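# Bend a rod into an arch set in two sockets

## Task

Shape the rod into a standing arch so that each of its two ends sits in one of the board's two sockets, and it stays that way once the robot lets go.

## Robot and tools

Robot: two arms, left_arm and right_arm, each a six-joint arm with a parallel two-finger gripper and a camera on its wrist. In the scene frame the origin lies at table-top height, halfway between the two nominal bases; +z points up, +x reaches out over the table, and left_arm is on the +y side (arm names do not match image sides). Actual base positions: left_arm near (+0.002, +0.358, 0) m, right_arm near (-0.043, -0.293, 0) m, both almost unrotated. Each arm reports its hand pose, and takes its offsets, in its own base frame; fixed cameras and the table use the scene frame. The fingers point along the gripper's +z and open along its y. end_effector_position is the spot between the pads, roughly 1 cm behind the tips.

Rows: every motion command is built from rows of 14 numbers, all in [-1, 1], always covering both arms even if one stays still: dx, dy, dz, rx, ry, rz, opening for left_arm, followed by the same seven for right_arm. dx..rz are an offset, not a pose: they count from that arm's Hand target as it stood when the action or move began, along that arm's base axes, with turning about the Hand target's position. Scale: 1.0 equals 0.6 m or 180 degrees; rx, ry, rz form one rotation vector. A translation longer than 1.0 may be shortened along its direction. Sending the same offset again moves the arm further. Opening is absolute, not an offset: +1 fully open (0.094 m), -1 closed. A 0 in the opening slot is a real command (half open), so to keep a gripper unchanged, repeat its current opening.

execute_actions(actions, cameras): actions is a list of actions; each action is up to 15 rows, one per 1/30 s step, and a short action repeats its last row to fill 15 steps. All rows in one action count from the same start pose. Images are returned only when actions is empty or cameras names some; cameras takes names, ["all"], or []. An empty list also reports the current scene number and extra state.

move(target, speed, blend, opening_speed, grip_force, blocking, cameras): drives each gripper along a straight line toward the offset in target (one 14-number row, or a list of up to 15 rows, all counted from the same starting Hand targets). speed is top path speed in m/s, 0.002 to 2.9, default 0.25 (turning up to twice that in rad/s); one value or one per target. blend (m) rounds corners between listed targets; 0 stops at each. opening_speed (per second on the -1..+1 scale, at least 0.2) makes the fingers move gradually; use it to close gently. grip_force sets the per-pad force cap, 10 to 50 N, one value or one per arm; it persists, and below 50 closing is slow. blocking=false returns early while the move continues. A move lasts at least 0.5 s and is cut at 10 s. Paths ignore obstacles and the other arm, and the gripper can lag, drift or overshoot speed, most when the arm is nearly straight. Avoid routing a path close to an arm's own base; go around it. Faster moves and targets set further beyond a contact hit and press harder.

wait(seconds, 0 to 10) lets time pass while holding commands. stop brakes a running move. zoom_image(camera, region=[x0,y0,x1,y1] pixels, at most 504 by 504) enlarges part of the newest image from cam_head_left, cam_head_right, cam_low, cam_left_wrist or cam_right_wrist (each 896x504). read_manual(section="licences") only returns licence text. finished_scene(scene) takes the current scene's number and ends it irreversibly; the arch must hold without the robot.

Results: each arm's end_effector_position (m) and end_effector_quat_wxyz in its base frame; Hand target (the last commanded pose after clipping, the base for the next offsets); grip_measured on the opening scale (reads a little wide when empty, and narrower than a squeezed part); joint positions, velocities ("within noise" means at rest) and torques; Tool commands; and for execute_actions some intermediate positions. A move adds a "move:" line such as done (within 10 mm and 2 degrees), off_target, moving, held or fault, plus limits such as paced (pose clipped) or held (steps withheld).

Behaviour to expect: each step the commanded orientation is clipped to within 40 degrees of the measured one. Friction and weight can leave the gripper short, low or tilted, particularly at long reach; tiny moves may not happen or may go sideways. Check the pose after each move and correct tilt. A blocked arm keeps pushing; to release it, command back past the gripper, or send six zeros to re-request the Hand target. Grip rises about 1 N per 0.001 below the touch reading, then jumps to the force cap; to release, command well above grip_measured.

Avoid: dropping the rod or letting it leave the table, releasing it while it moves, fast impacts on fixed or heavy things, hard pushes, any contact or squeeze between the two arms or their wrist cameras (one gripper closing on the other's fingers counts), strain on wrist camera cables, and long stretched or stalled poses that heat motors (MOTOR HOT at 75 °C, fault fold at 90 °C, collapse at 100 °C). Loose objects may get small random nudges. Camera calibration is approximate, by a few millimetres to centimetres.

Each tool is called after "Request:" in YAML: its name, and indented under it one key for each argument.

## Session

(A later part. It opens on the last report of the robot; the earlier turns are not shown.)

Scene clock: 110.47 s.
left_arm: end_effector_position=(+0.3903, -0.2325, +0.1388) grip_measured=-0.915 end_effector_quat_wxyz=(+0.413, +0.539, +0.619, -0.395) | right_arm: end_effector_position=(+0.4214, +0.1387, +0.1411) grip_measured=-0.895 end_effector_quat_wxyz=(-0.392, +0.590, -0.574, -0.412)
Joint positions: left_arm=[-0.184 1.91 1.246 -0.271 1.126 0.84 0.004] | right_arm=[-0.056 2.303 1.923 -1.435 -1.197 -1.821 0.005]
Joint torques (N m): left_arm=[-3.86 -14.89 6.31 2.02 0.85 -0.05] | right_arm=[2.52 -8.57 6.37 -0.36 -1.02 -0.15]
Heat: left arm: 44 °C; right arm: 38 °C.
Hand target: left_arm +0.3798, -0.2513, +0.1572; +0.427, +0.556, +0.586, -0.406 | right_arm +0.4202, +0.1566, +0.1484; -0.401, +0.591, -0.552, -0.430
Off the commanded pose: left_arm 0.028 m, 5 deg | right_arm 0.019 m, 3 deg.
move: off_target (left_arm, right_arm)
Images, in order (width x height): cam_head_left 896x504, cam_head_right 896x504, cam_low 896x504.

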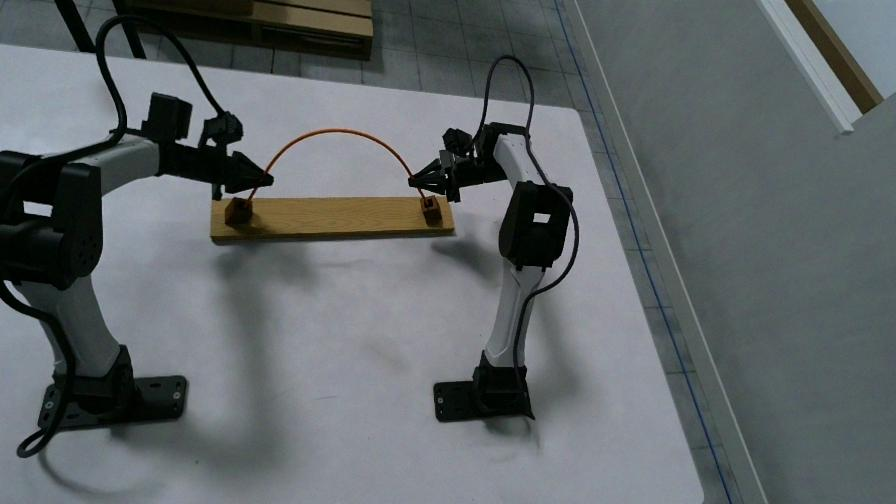

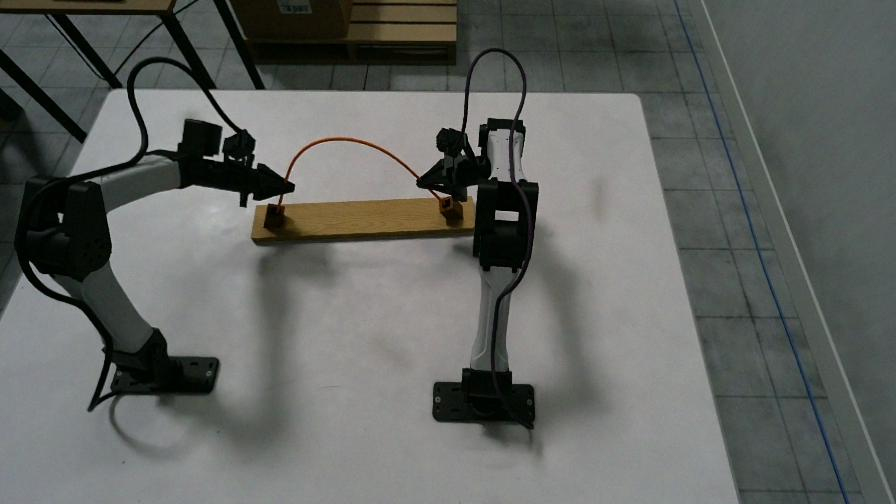

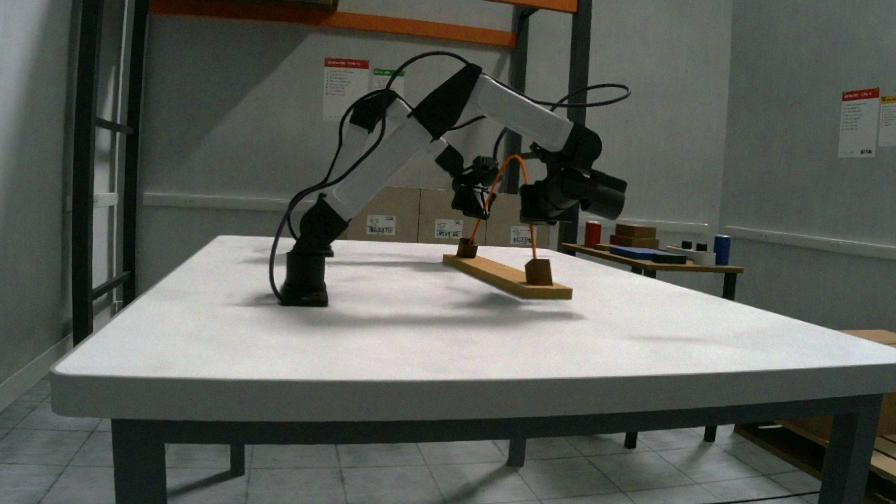

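Request:
move:
  target: [-0.001,0.014,-0.03,0,0,0,-1, 0.0,-0.008,-0.026,0,0,0,-1]
  speed: 0.04
  cameras: ["cam_head_left","cam_head_right","cam_low"]

Request:
zoom_image:
  camera: "cam_head_left"
  region: [220, 180, 260, 220]

Request:
zoom_image:
  camera: "cam_head_right"
  region: [250, 180, 300, 230]

Request:
zoom_image:
  camera: "cam_head_left"
  region: [405, 180, 455, 230]

Request:
zoom_image:
  camera: "cam_low"
  region: [400, 120, 600, 300]

Scene clock: 114.83 s.
left_arm: end_effector_position=(+0.3850, -0.2315, +0.1295) grip_measured=-0.915 end_effector_quat_wxyz=(+0.412, +0.541, +0.618, -0.395) | right_arm: end_effector_position=(+0.4229, +0.1353, +0.1335) grip_measured=-0.895 end_effector_quat_wxyz=(-0.396, +0.594, -0.568, -0.409)
Joint positions: left_arm=[-0.184 1.91 1.21 -0.246 1.126 0.852 0.004] | right_arm=[-0.064 2.323 1.923 -1.435 -1.197 -1.86 0.005]
Joint torques (N m): left_arm=[-1.99 -12.23 6.27 2.03 0.96 0.19] | right_arm=[2.28 -8.08 4.75 -0.33 -0.98 -0.2]
Heat: left arm: 46 °C; right arm: 38 °C.
Hand target: left_arm +0.3792, -0.2429, +0.1391; +0.427, +0.556, +0.586, -0.406 | right_arm +0.4202, +0.1518, +0.1327; -0.401, +0.591, -0.552, -0.430
Off the commanded pose: left_arm 0.016 m, 5 deg | right_arm 0.017 m, 3 deg.
move: off_target (left_arm, right_arm)
Images, in order (width x height): cam_head_left 896x504, cam_head_right 896x504, cam_low 896x504.

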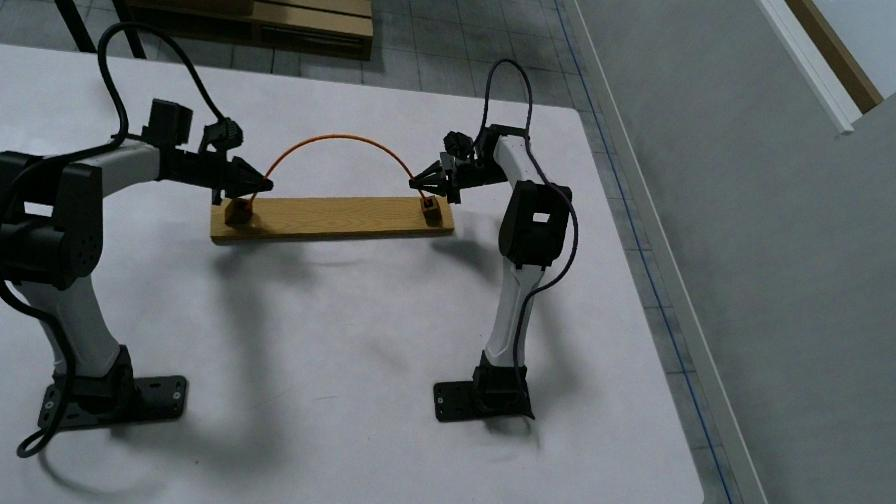

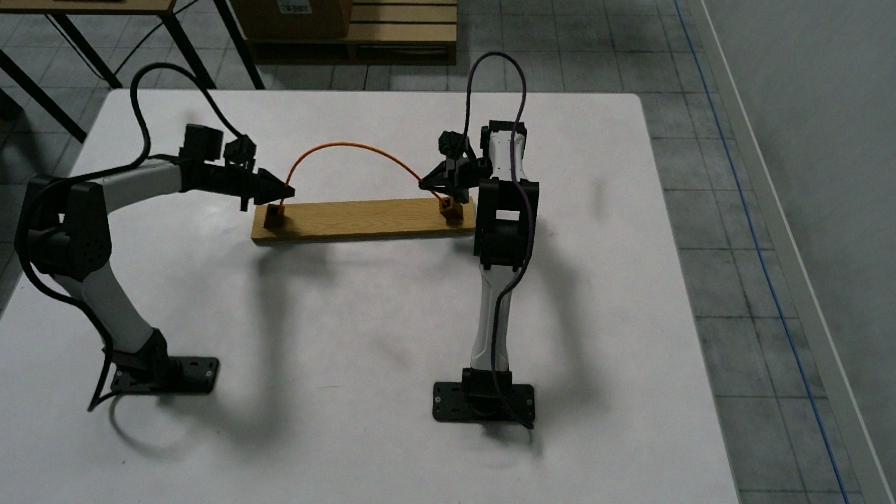

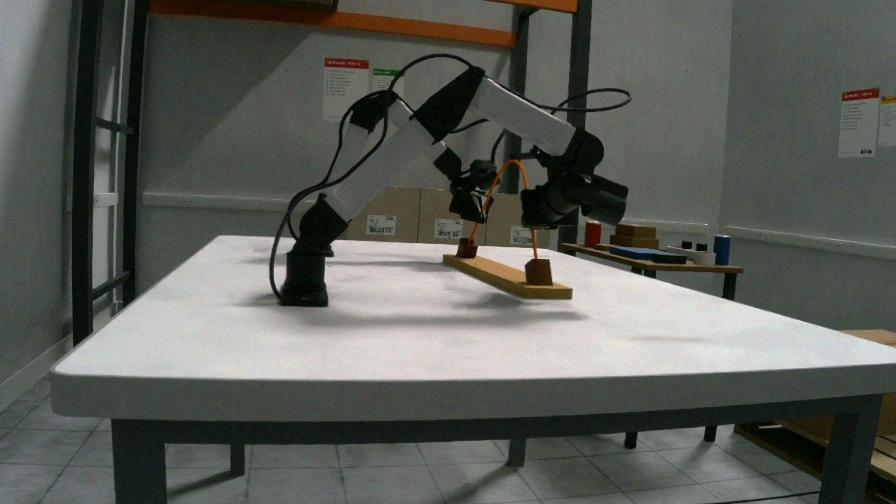

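Scaled by 12.600 from the camera's 896x504 image, which has a finer 1280x720 frame.

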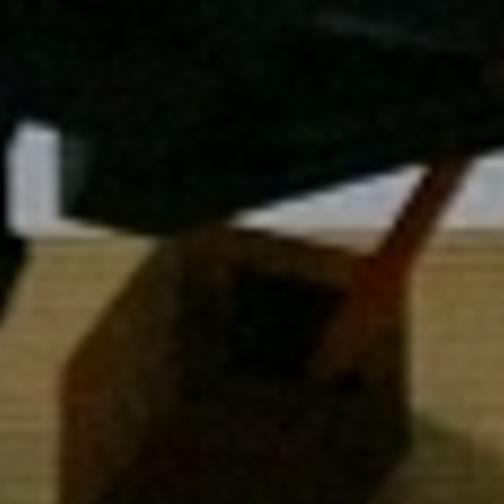

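Scaled by 10.080 from the camera's 896x504 image, which has a finer 1280x720 frame.

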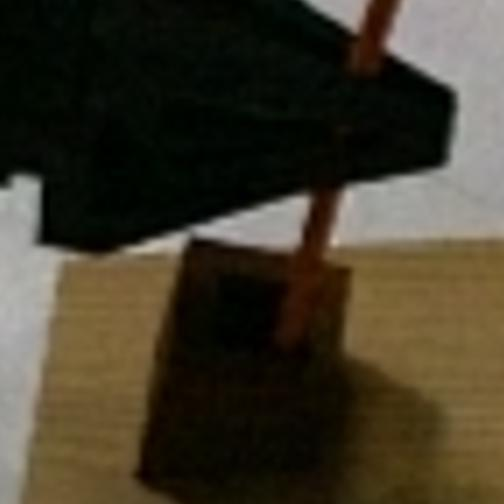

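Scaled by 10.080 from the camera's 896x504 image, which has a finer 1280x720 frame.

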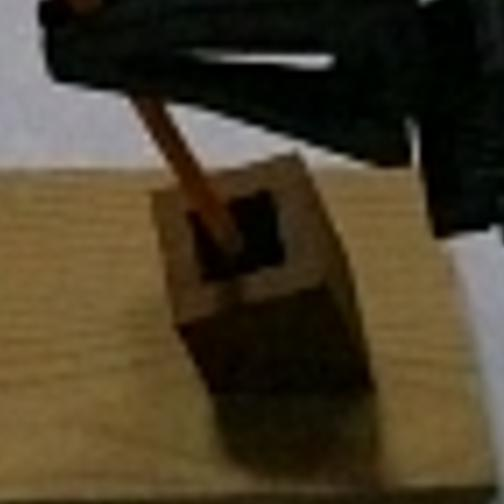

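Scaled by 2.520 from the camera's 896x504 image, which has a finer 1280x720 frame.

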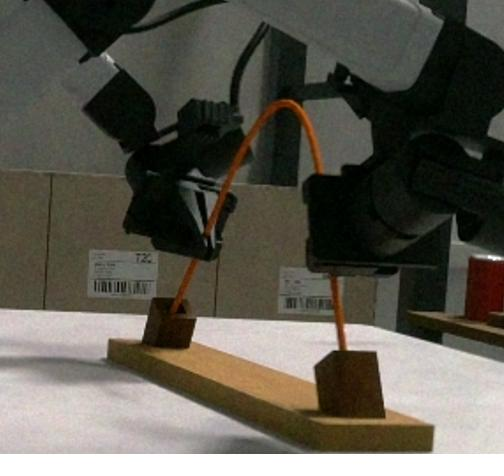

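Request:
move:
  target: [0.008,0.018,-0.02,0,0,0,-1, 0.002,-0.009,-0.028,0,0,0,-1]
  speed: 0.04
  cameras: ["cam_head_left","cam_head_right","cam_low"]

Request:
zoom_image:
  camera: "cam_head_left"
  region: [220, 180, 260, 220]

Request:
zoom_image:
  camera: "cam_head_right"
  region: [250, 180, 300, 230]

Request:
zoom_image:
  camera: "cam_head_left"
  region: [405, 180, 455, 230]

Request:
zoom_image:
  camera: "cam_low"
  region: [400, 120, 600, 300]

Scene clock: 120.53 s.
left_arm: end_effector_position=(+0.3897, -0.2233, +0.1219) grip_measured=-0.915 end_effector_quat_wxyz=(+0.420, +0.548, +0.612, -0.385) | right_arm: end_effector_position=(+0.4241, +0.1328, +0.1200) grip_measured=-0.895 end_effector_quat_wxyz=(-0.396, +0.596, -0.565, -0.411)
Joint positions: left_arm=[-0.162 1.931 1.21 -0.246 1.132 0.908 0.004] | right_arm=[-0.07 2.357 1.923 -1.435 -1.197 -1.9 0.005]
Joint torques (N m): left_arm=[-1.25 -10.89 6.75 1.73 1.09 0.18] | right_arm=[1.76 -8.17 3.93 -0.3 -0.95 -0.11]
Heat: left arm: 47 °C; right arm: 39 °C.
Hand target: left_arm +0.3839, -0.2321, +0.1273; +0.427, +0.556, +0.586, -0.406 | right_arm +0.4214, +0.1464, +0.1160; -0.401, +0.591, -0.552, -0.430
Off the commanded pose: left_arm 0.012 m, 4 deg | right_arm 0.014 m, 3 deg.
move: off_target (left_arm, right_arm)
Images, in order (width x height): cam_head_left 896x504, cam_head_right 896x504, cam_low 896x504.

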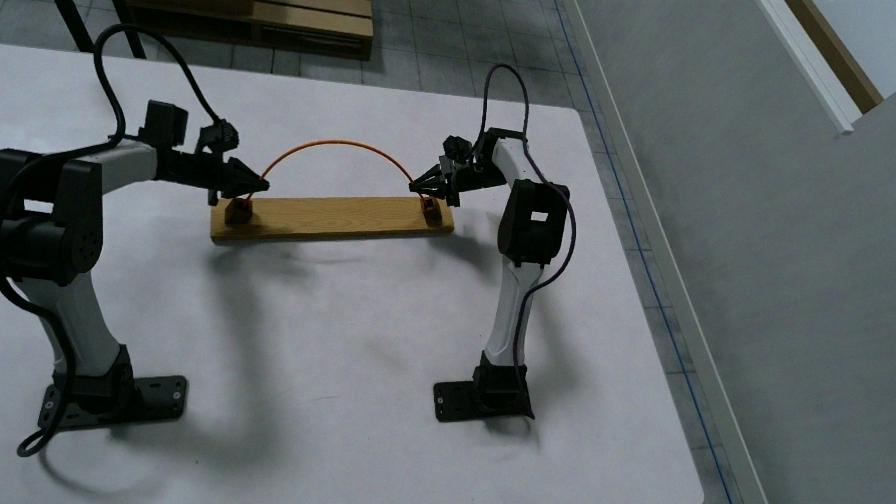

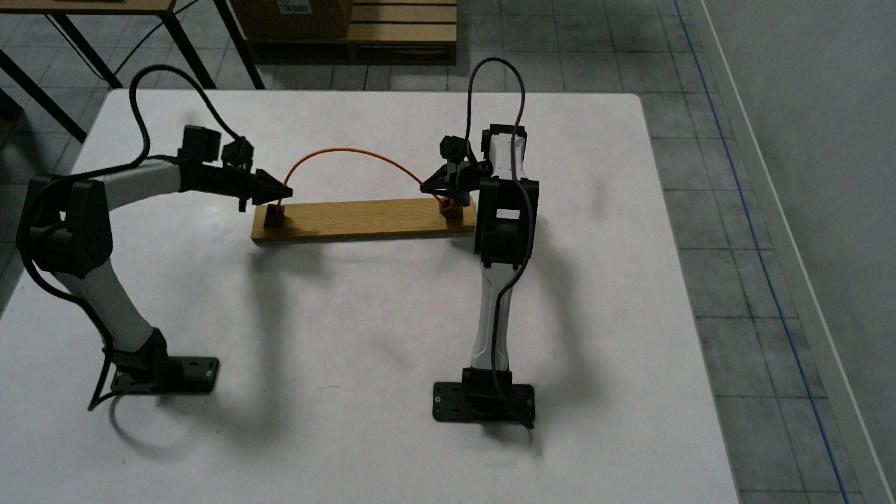

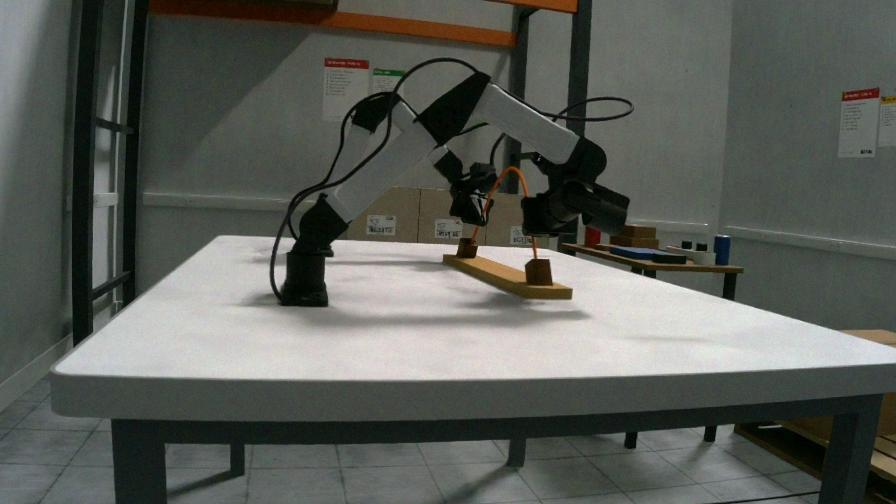

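Scaled by 12.600 from the camera's 896x504 image, which has a finer 1280x720 frame.

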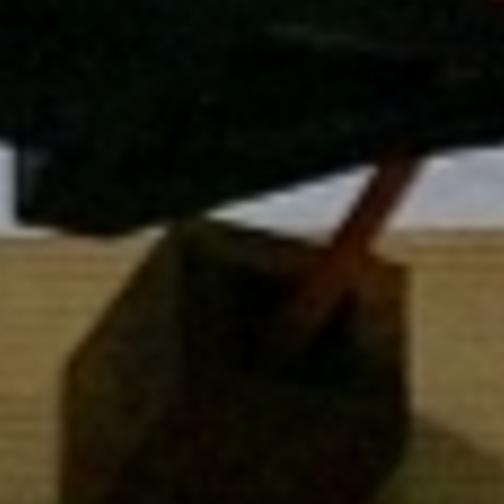

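Scaled by 10.080 from the camera's 896x504 image, which has a finer 1280x720 frame.

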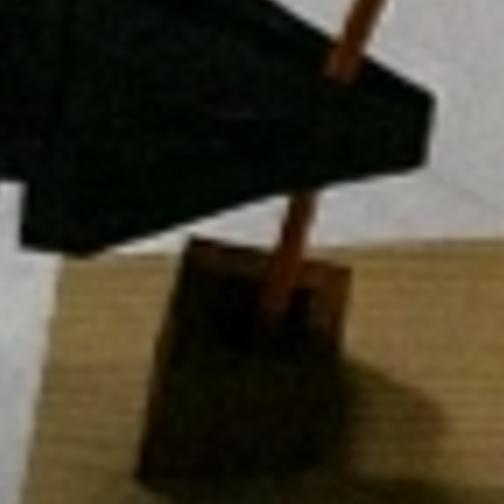

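Scaled by 10.080 from the camera's 896x504 image, which has a finer 1280x720 frame.

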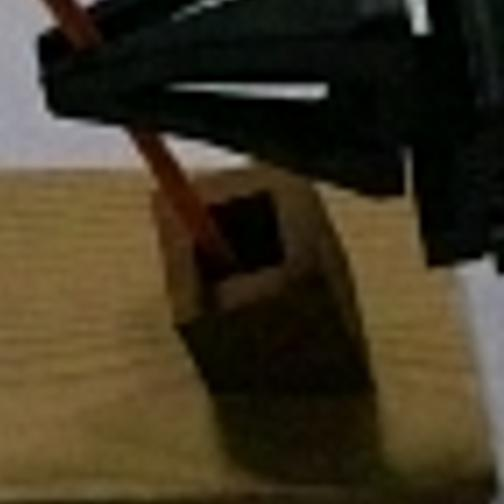

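Scaled by 2.520 from the camera's 896x504 image, which has a finer 1280x720 frame.

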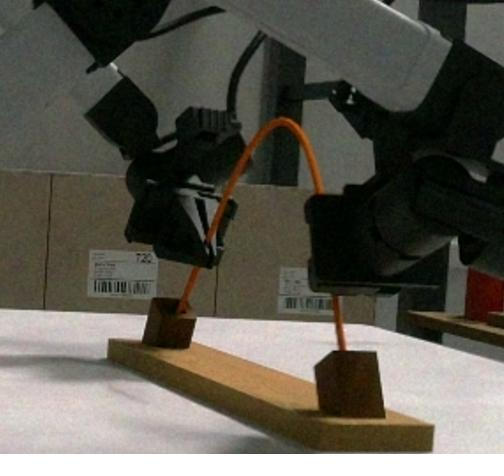

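Request:
move:
  target: [0.0,0.0117,-0.025,0,0,0,-1, 0.0,-0.009,-0.026,0,0,0,-1]
  speed: 0.04

Request:
move:
  target: [0.0,0.008,-0.017,0,0,0,-1, 0.0,-0.006,-0.017,0,0,0,-1]
  speed: 0.04
  cameras: ["cam_head_left","cam_head_right","cam_low"]

Request:
zoom_image:
  camera: "cam_low"
  region: [400, 120, 600, 300]

Request:
zoom_image:
  camera: "cam_head_right"
  region: [250, 180, 300, 230]

Scene clock: 123.90 s.
left_arm: end_effector_position=(+0.3891, -0.2204, +0.1168) grip_measured=-0.916 end_effector_quat_wxyz=(+0.426, +0.552, +0.600, -0.392) | right_arm: end_effector_position=(+0.4237, +0.1290, +0.1099) grip_measured=-0.895 end_effector_quat_wxyz=(-0.398, +0.595, -0.563, -0.413)
Joint positions: left_arm=[-0.15 1.952 1.205 -0.239 1.164 0.946 0.004] | right_arm=[-0.08 2.379 1.912 -1.435 -1.201 -1.934 0.005]
Joint torques (N m): left_arm=[-0.73 -10.11 5.49 1.73 0.87 0.21] | right_arm=[1.54 -7.57 3.58 -0.27 -0.87 -0.18]
Heat: left arm: 46 °C; right arm: 39 °C.
Hand target: left_arm +0.3840, -0.2250, +0.1122; +0.427, +0.556, +0.586, -0.406 | right_arm +0.4214, +0.1410, +0.1004; -0.401, +0.591, -0.552, -0.430
Off the commanded pose: left_arm 0.008 m, 2 deg | right_arm 0.015 m, 2 deg.
move: off_target (right_arm)

Scene clock: 124.80 s.
left_arm: end_effector_position=(+0.3874, -0.2194, +0.1167) grip_measured=-0.917 end_effector_quat_wxyz=(+0.434, +0.554, +0.585, -0.402) | right_arm: end_effector_position=(+0.4253, +0.1296, +0.1087) grip_measured=-0.895 end_effector_quat_wxyz=(-0.410, +0.590, -0.556, -0.417)
Joint positions: left_arm=[-0.142 1.965 1.199 -0.223 1.204 0.969 0.004] | right_arm=[-0.082 2.392 1.912 -1.438 -1.228 -1.958 0.005]
Joint torques (N m): left_arm=[-0.31 -9.39 4.98 1.59 0.54 0.27] | right_arm=[1.09 -7.01 3.07 -0.21 -0.59 -0.22]
Heat: left arm: 46 °C; right arm: 39 °C.
Hand target: left_arm +0.3840, -0.2202, +0.1020; +0.427, +0.556, +0.586, -0.406 | right_arm +0.4214, +0.1374, +0.0902; -0.401, +0.591, -0.552, -0.430
Off the commanded pose: left_arm 0.015 m, 1 deg | right_arm 0.021 m, 2 deg.
move: off_target (left_arm, right_arm)
Images, in order (width x height): cam_head_left 896x504, cam_head_right 896x504, cam_low 896x504.

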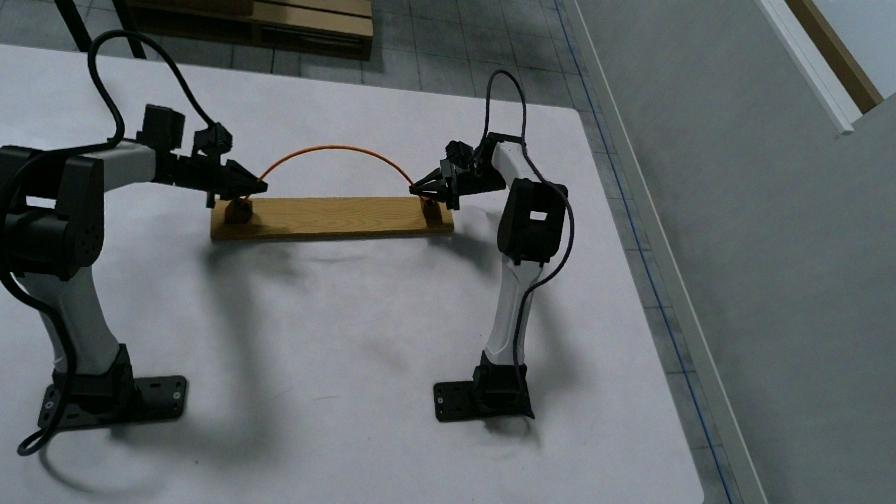

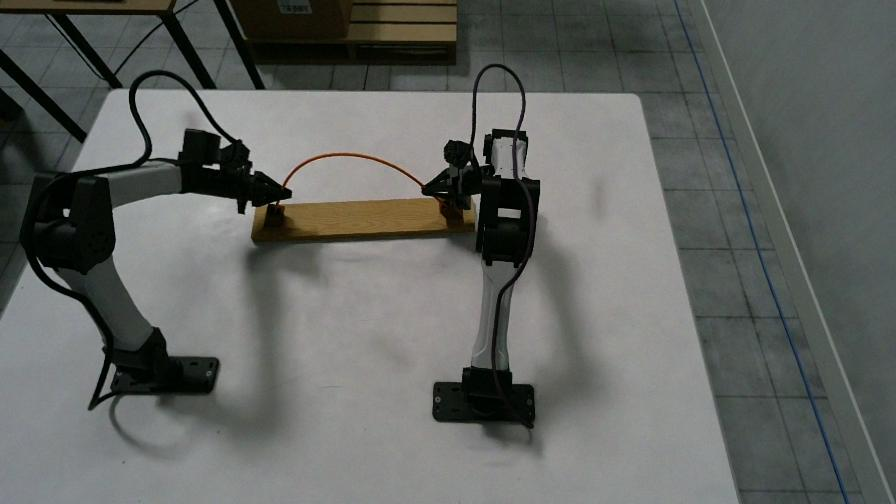

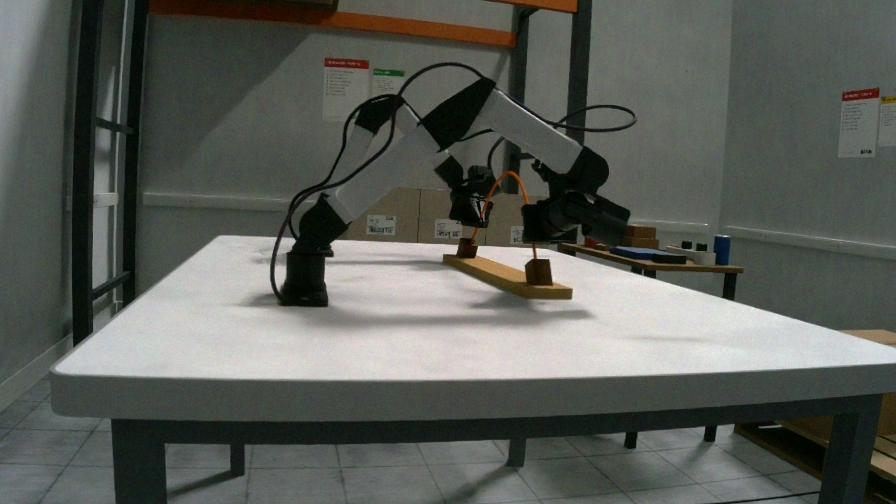

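Scaled by 2.520 from the camera's 896x504 image, which has a finer 1280x720 frame.

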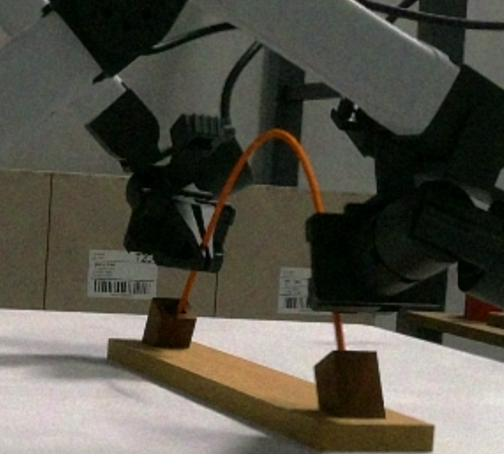

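Scaled by 10.080 from the camera's 896x504 image, which has a finer 1280x720 frame.

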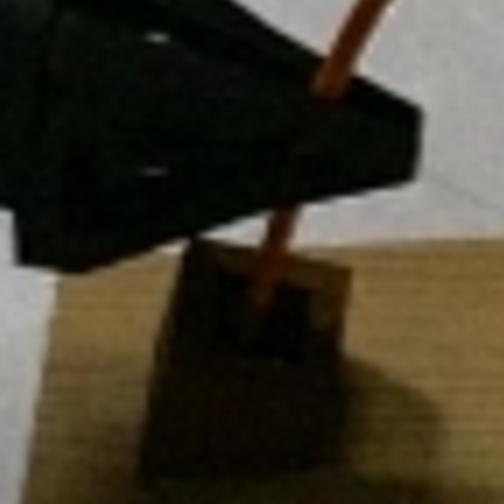

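Request:
move:
  target:
    - [0,0,0.021,0,0,0,-1, 0.0,-0.005,0.028,0,0,0,-1]
    - [0,0,0.021,0,0,0,-0.3, 0.0,-0.005,0.028,0,0,0,-0.3]
  speed: 0.04
  opening_speed: 0.3
  cameras: ["cam_left_wrist","cam_right_wrist","cam_low"]

Request:
zoom_image:
  camera: "cam_low"
  region: [400, 120, 600, 300]

Scene clock: 130.43 s.
left_arm: end_effector_position=(+0.3854, -0.2192, +0.1157) grip_measured=-0.302 end_effector_quat_wxyz=(+0.429, +0.552, +0.589, -0.406) | right_arm: end_effector_position=(+0.4198, +0.1330, +0.1111) grip_measured=-0.303 end_effector_quat_wxyz=(-0.403, +0.592, -0.553, -0.426)
Joint positions: left_arm=[-0.142 1.965 1.199 -0.24 1.206 0.97 0.033] | right_arm=[-0.074 2.395 1.92 -1.484 -1.226 -1.989 0.033]
Joint torques (N m): left_arm=[-0.32 -11.82 6.68 1.26 0.53 0.25] | right_arm=[-0.06 -8.16 5.94 -0.57 -0.57 -0.08]
Heat: left arm: 46 °C; right arm: 39 °C.
Hand target: left_arm +0.3841, -0.2202, +0.1146; +0.428, +0.556, +0.586, -0.406 | right_arm +0.4214, +0.1344, +0.1070; -0.401, +0.591, -0.552, -0.430
Off the commanded pose: left_arm 0.002 m, 1 deg | right_arm 0.005 m, 1 deg.
move: done
camera_calibration:
cam_left_wrist: T_world_to_cam=[[-0.995958, -0.0674209, -0.0593419, 0.379412], [-0.0324936, 0.886417, -0.461745, 0.264239], [0.083733, -0.45795, -0.885026, 0.100724], [0, 0, 0, 1]] pos_world=[0.378031, -0.162519, 0.233669]
cam_right_wrist: T_world_to_cam=[[0.995506, 0.0939473, -0.0119009, -0.427853], [0.0783325, -0.887555, -0.453994, 0.137945], [-0.0532143, 0.451022, -0.890925, 0.190215], [0, 0, 0, 1]] pos_world=[0.425247, 0.076838, 0.227002]
Images, in order (width x height): cam_low 896x504, cam_left_wrist 896x504, cam_right_wrist 896x504.

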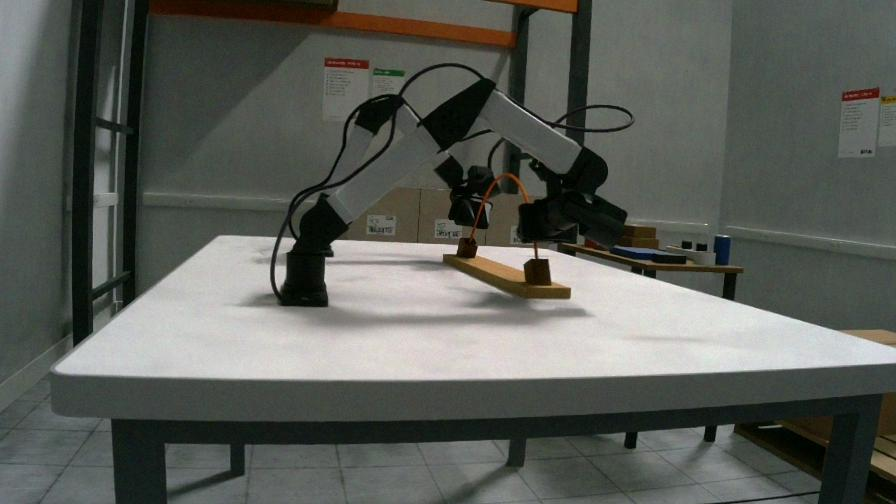

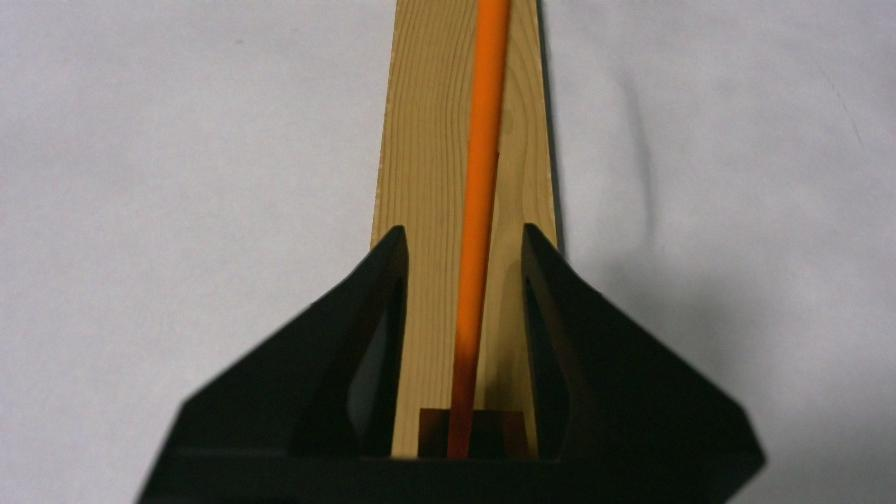

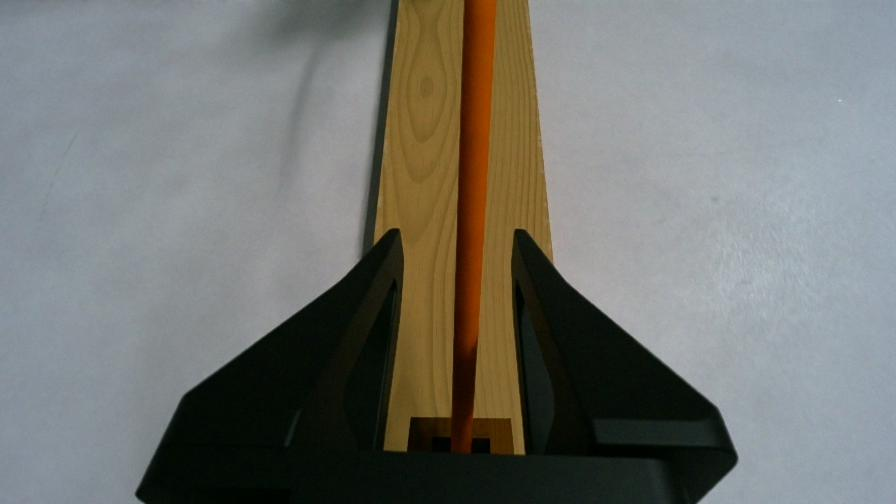

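Scaled by 2.520 from the camera's 896x504 image, which has a finer 1280x720 frame.

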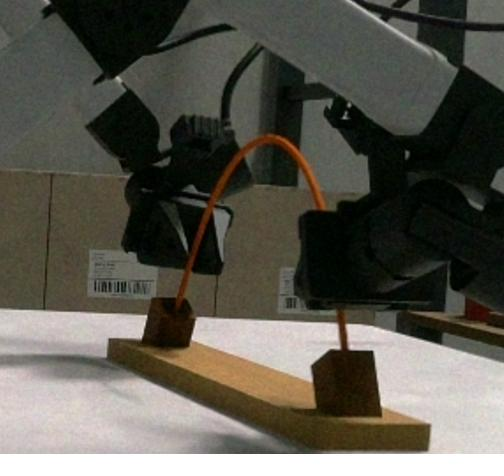

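Request:
move:
  target:
    - [0,0,0,0,0,0,0.1, 0.0,0,0,0,0,0,0.1]
    - [-0.009,0.168,0.08,0,0,0,0.1, 0.012,-0.168,0.085,0,0,0,0.1]
  speed: 0.1
  opening_speed: 0.5
  cameras: ["all"]

Request:
zoom_image:
  camera: "cam_head_left"
  region: [190, 110, 470, 250]

Scene clock: 137.10 s.
left_arm: end_effector_position=(+0.3759, -0.1205, +0.1603) grip_measured=+0.098 end_effector_quat_wxyz=(+0.424, +0.554, +0.591, -0.405) | right_arm: end_effector_position=(+0.4306, +0.0335, +0.1408) grip_measured=+0.097 end_effector_quat_wxyz=(+0.438, -0.549, +0.615, +0.359)
Joint positions: left_arm=[0.121 2.042 1.554 -1.283 1.247 1.772 0.052] | right_arm=[-0.303 2.329 1.958 -1.568 -1.176 -2.009 0.052]
Joint torques (N m): left_arm=[0.21 -10.95 7.97 -0.3 0.68 0.29] | right_arm=[-0.16 -12.92 5.46 -0.55 -0.45 0.05]
Heat: left arm: 46 °C; right arm: 41 °C.
Hand target: left_arm +0.3786, -0.1194, +0.1626; +0.428, +0.556, +0.586, -0.406 | right_arm +0.4286, +0.0337, +0.1581; +0.401, -0.591, +0.552, +0.430
Off the commanded pose: left_arm 0.004 m, 1 deg | right_arm 0.017 m, 13 deg.
joint sent to its limit (right arm) — joint 4 (wrist pitch), lower limit. The joint targets are off in orientation, not in position.
move: off_target (right_arm)
camera_calibration:
cam_left_wrist: T_world_to_cam=[[-0.996505, -0.0627209, -0.0551634, 0.379361], [-0.0310689, 0.89136, -0.45223, 0.195475], [0.0775347, -0.448936, -0.890194, 0.190457], [0, 0, 0, 1]] pos_world=[0.369341, -0.0649419, 0.27887]
cam_right_wrist: T_world_to_cam=[[0.993824, -0.109334, 0.0189613, -0.425585], [-0.0921136, -0.908126, -0.408438, 0.129962], [0.0618756, 0.404169, -0.912589, 0.217189], [0, 0, 0, 1]] pos_world=[0.421489, -0.0162898, 0.259356]

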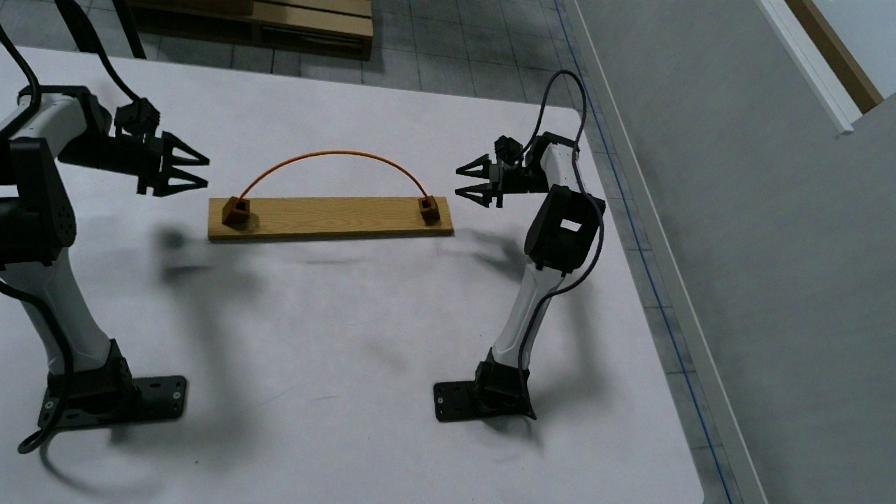

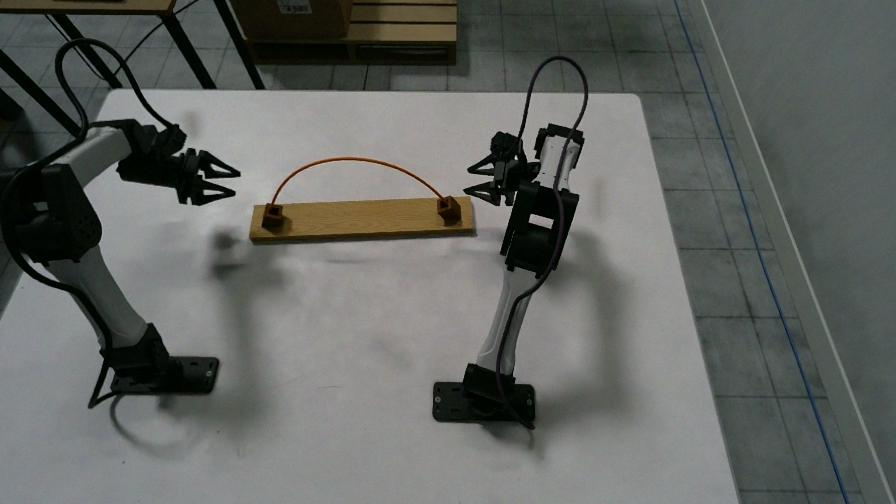

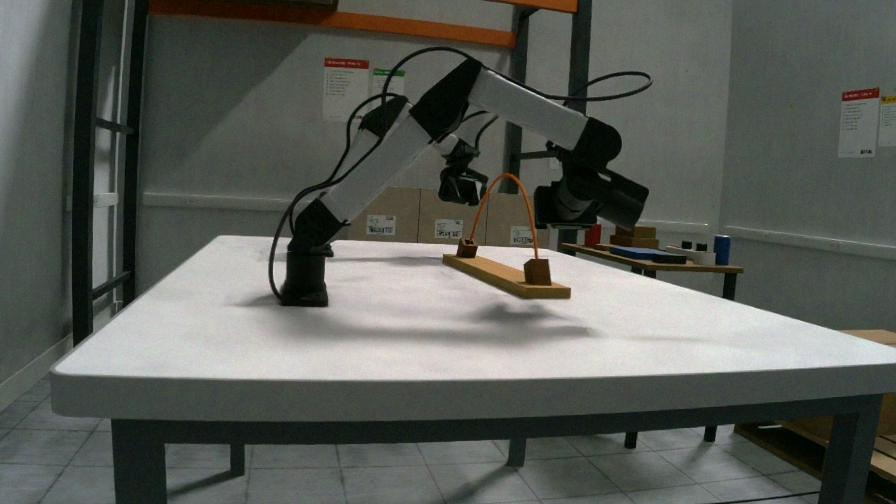

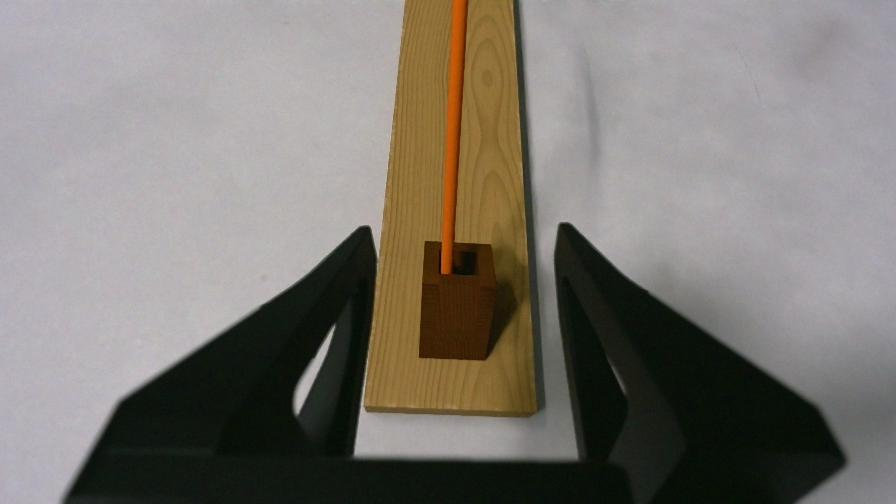

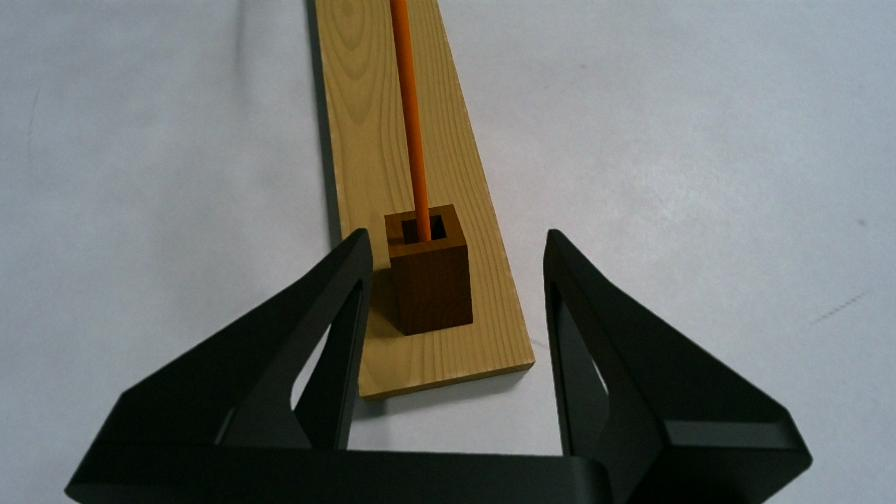

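Scaled by 1.800 from the camera's 896x504 image, which has a finer 1280x720 frame.

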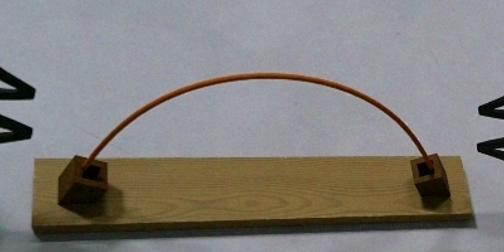

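Request:
finished_scene:
  scene: 3

The scene is finished: the task was done.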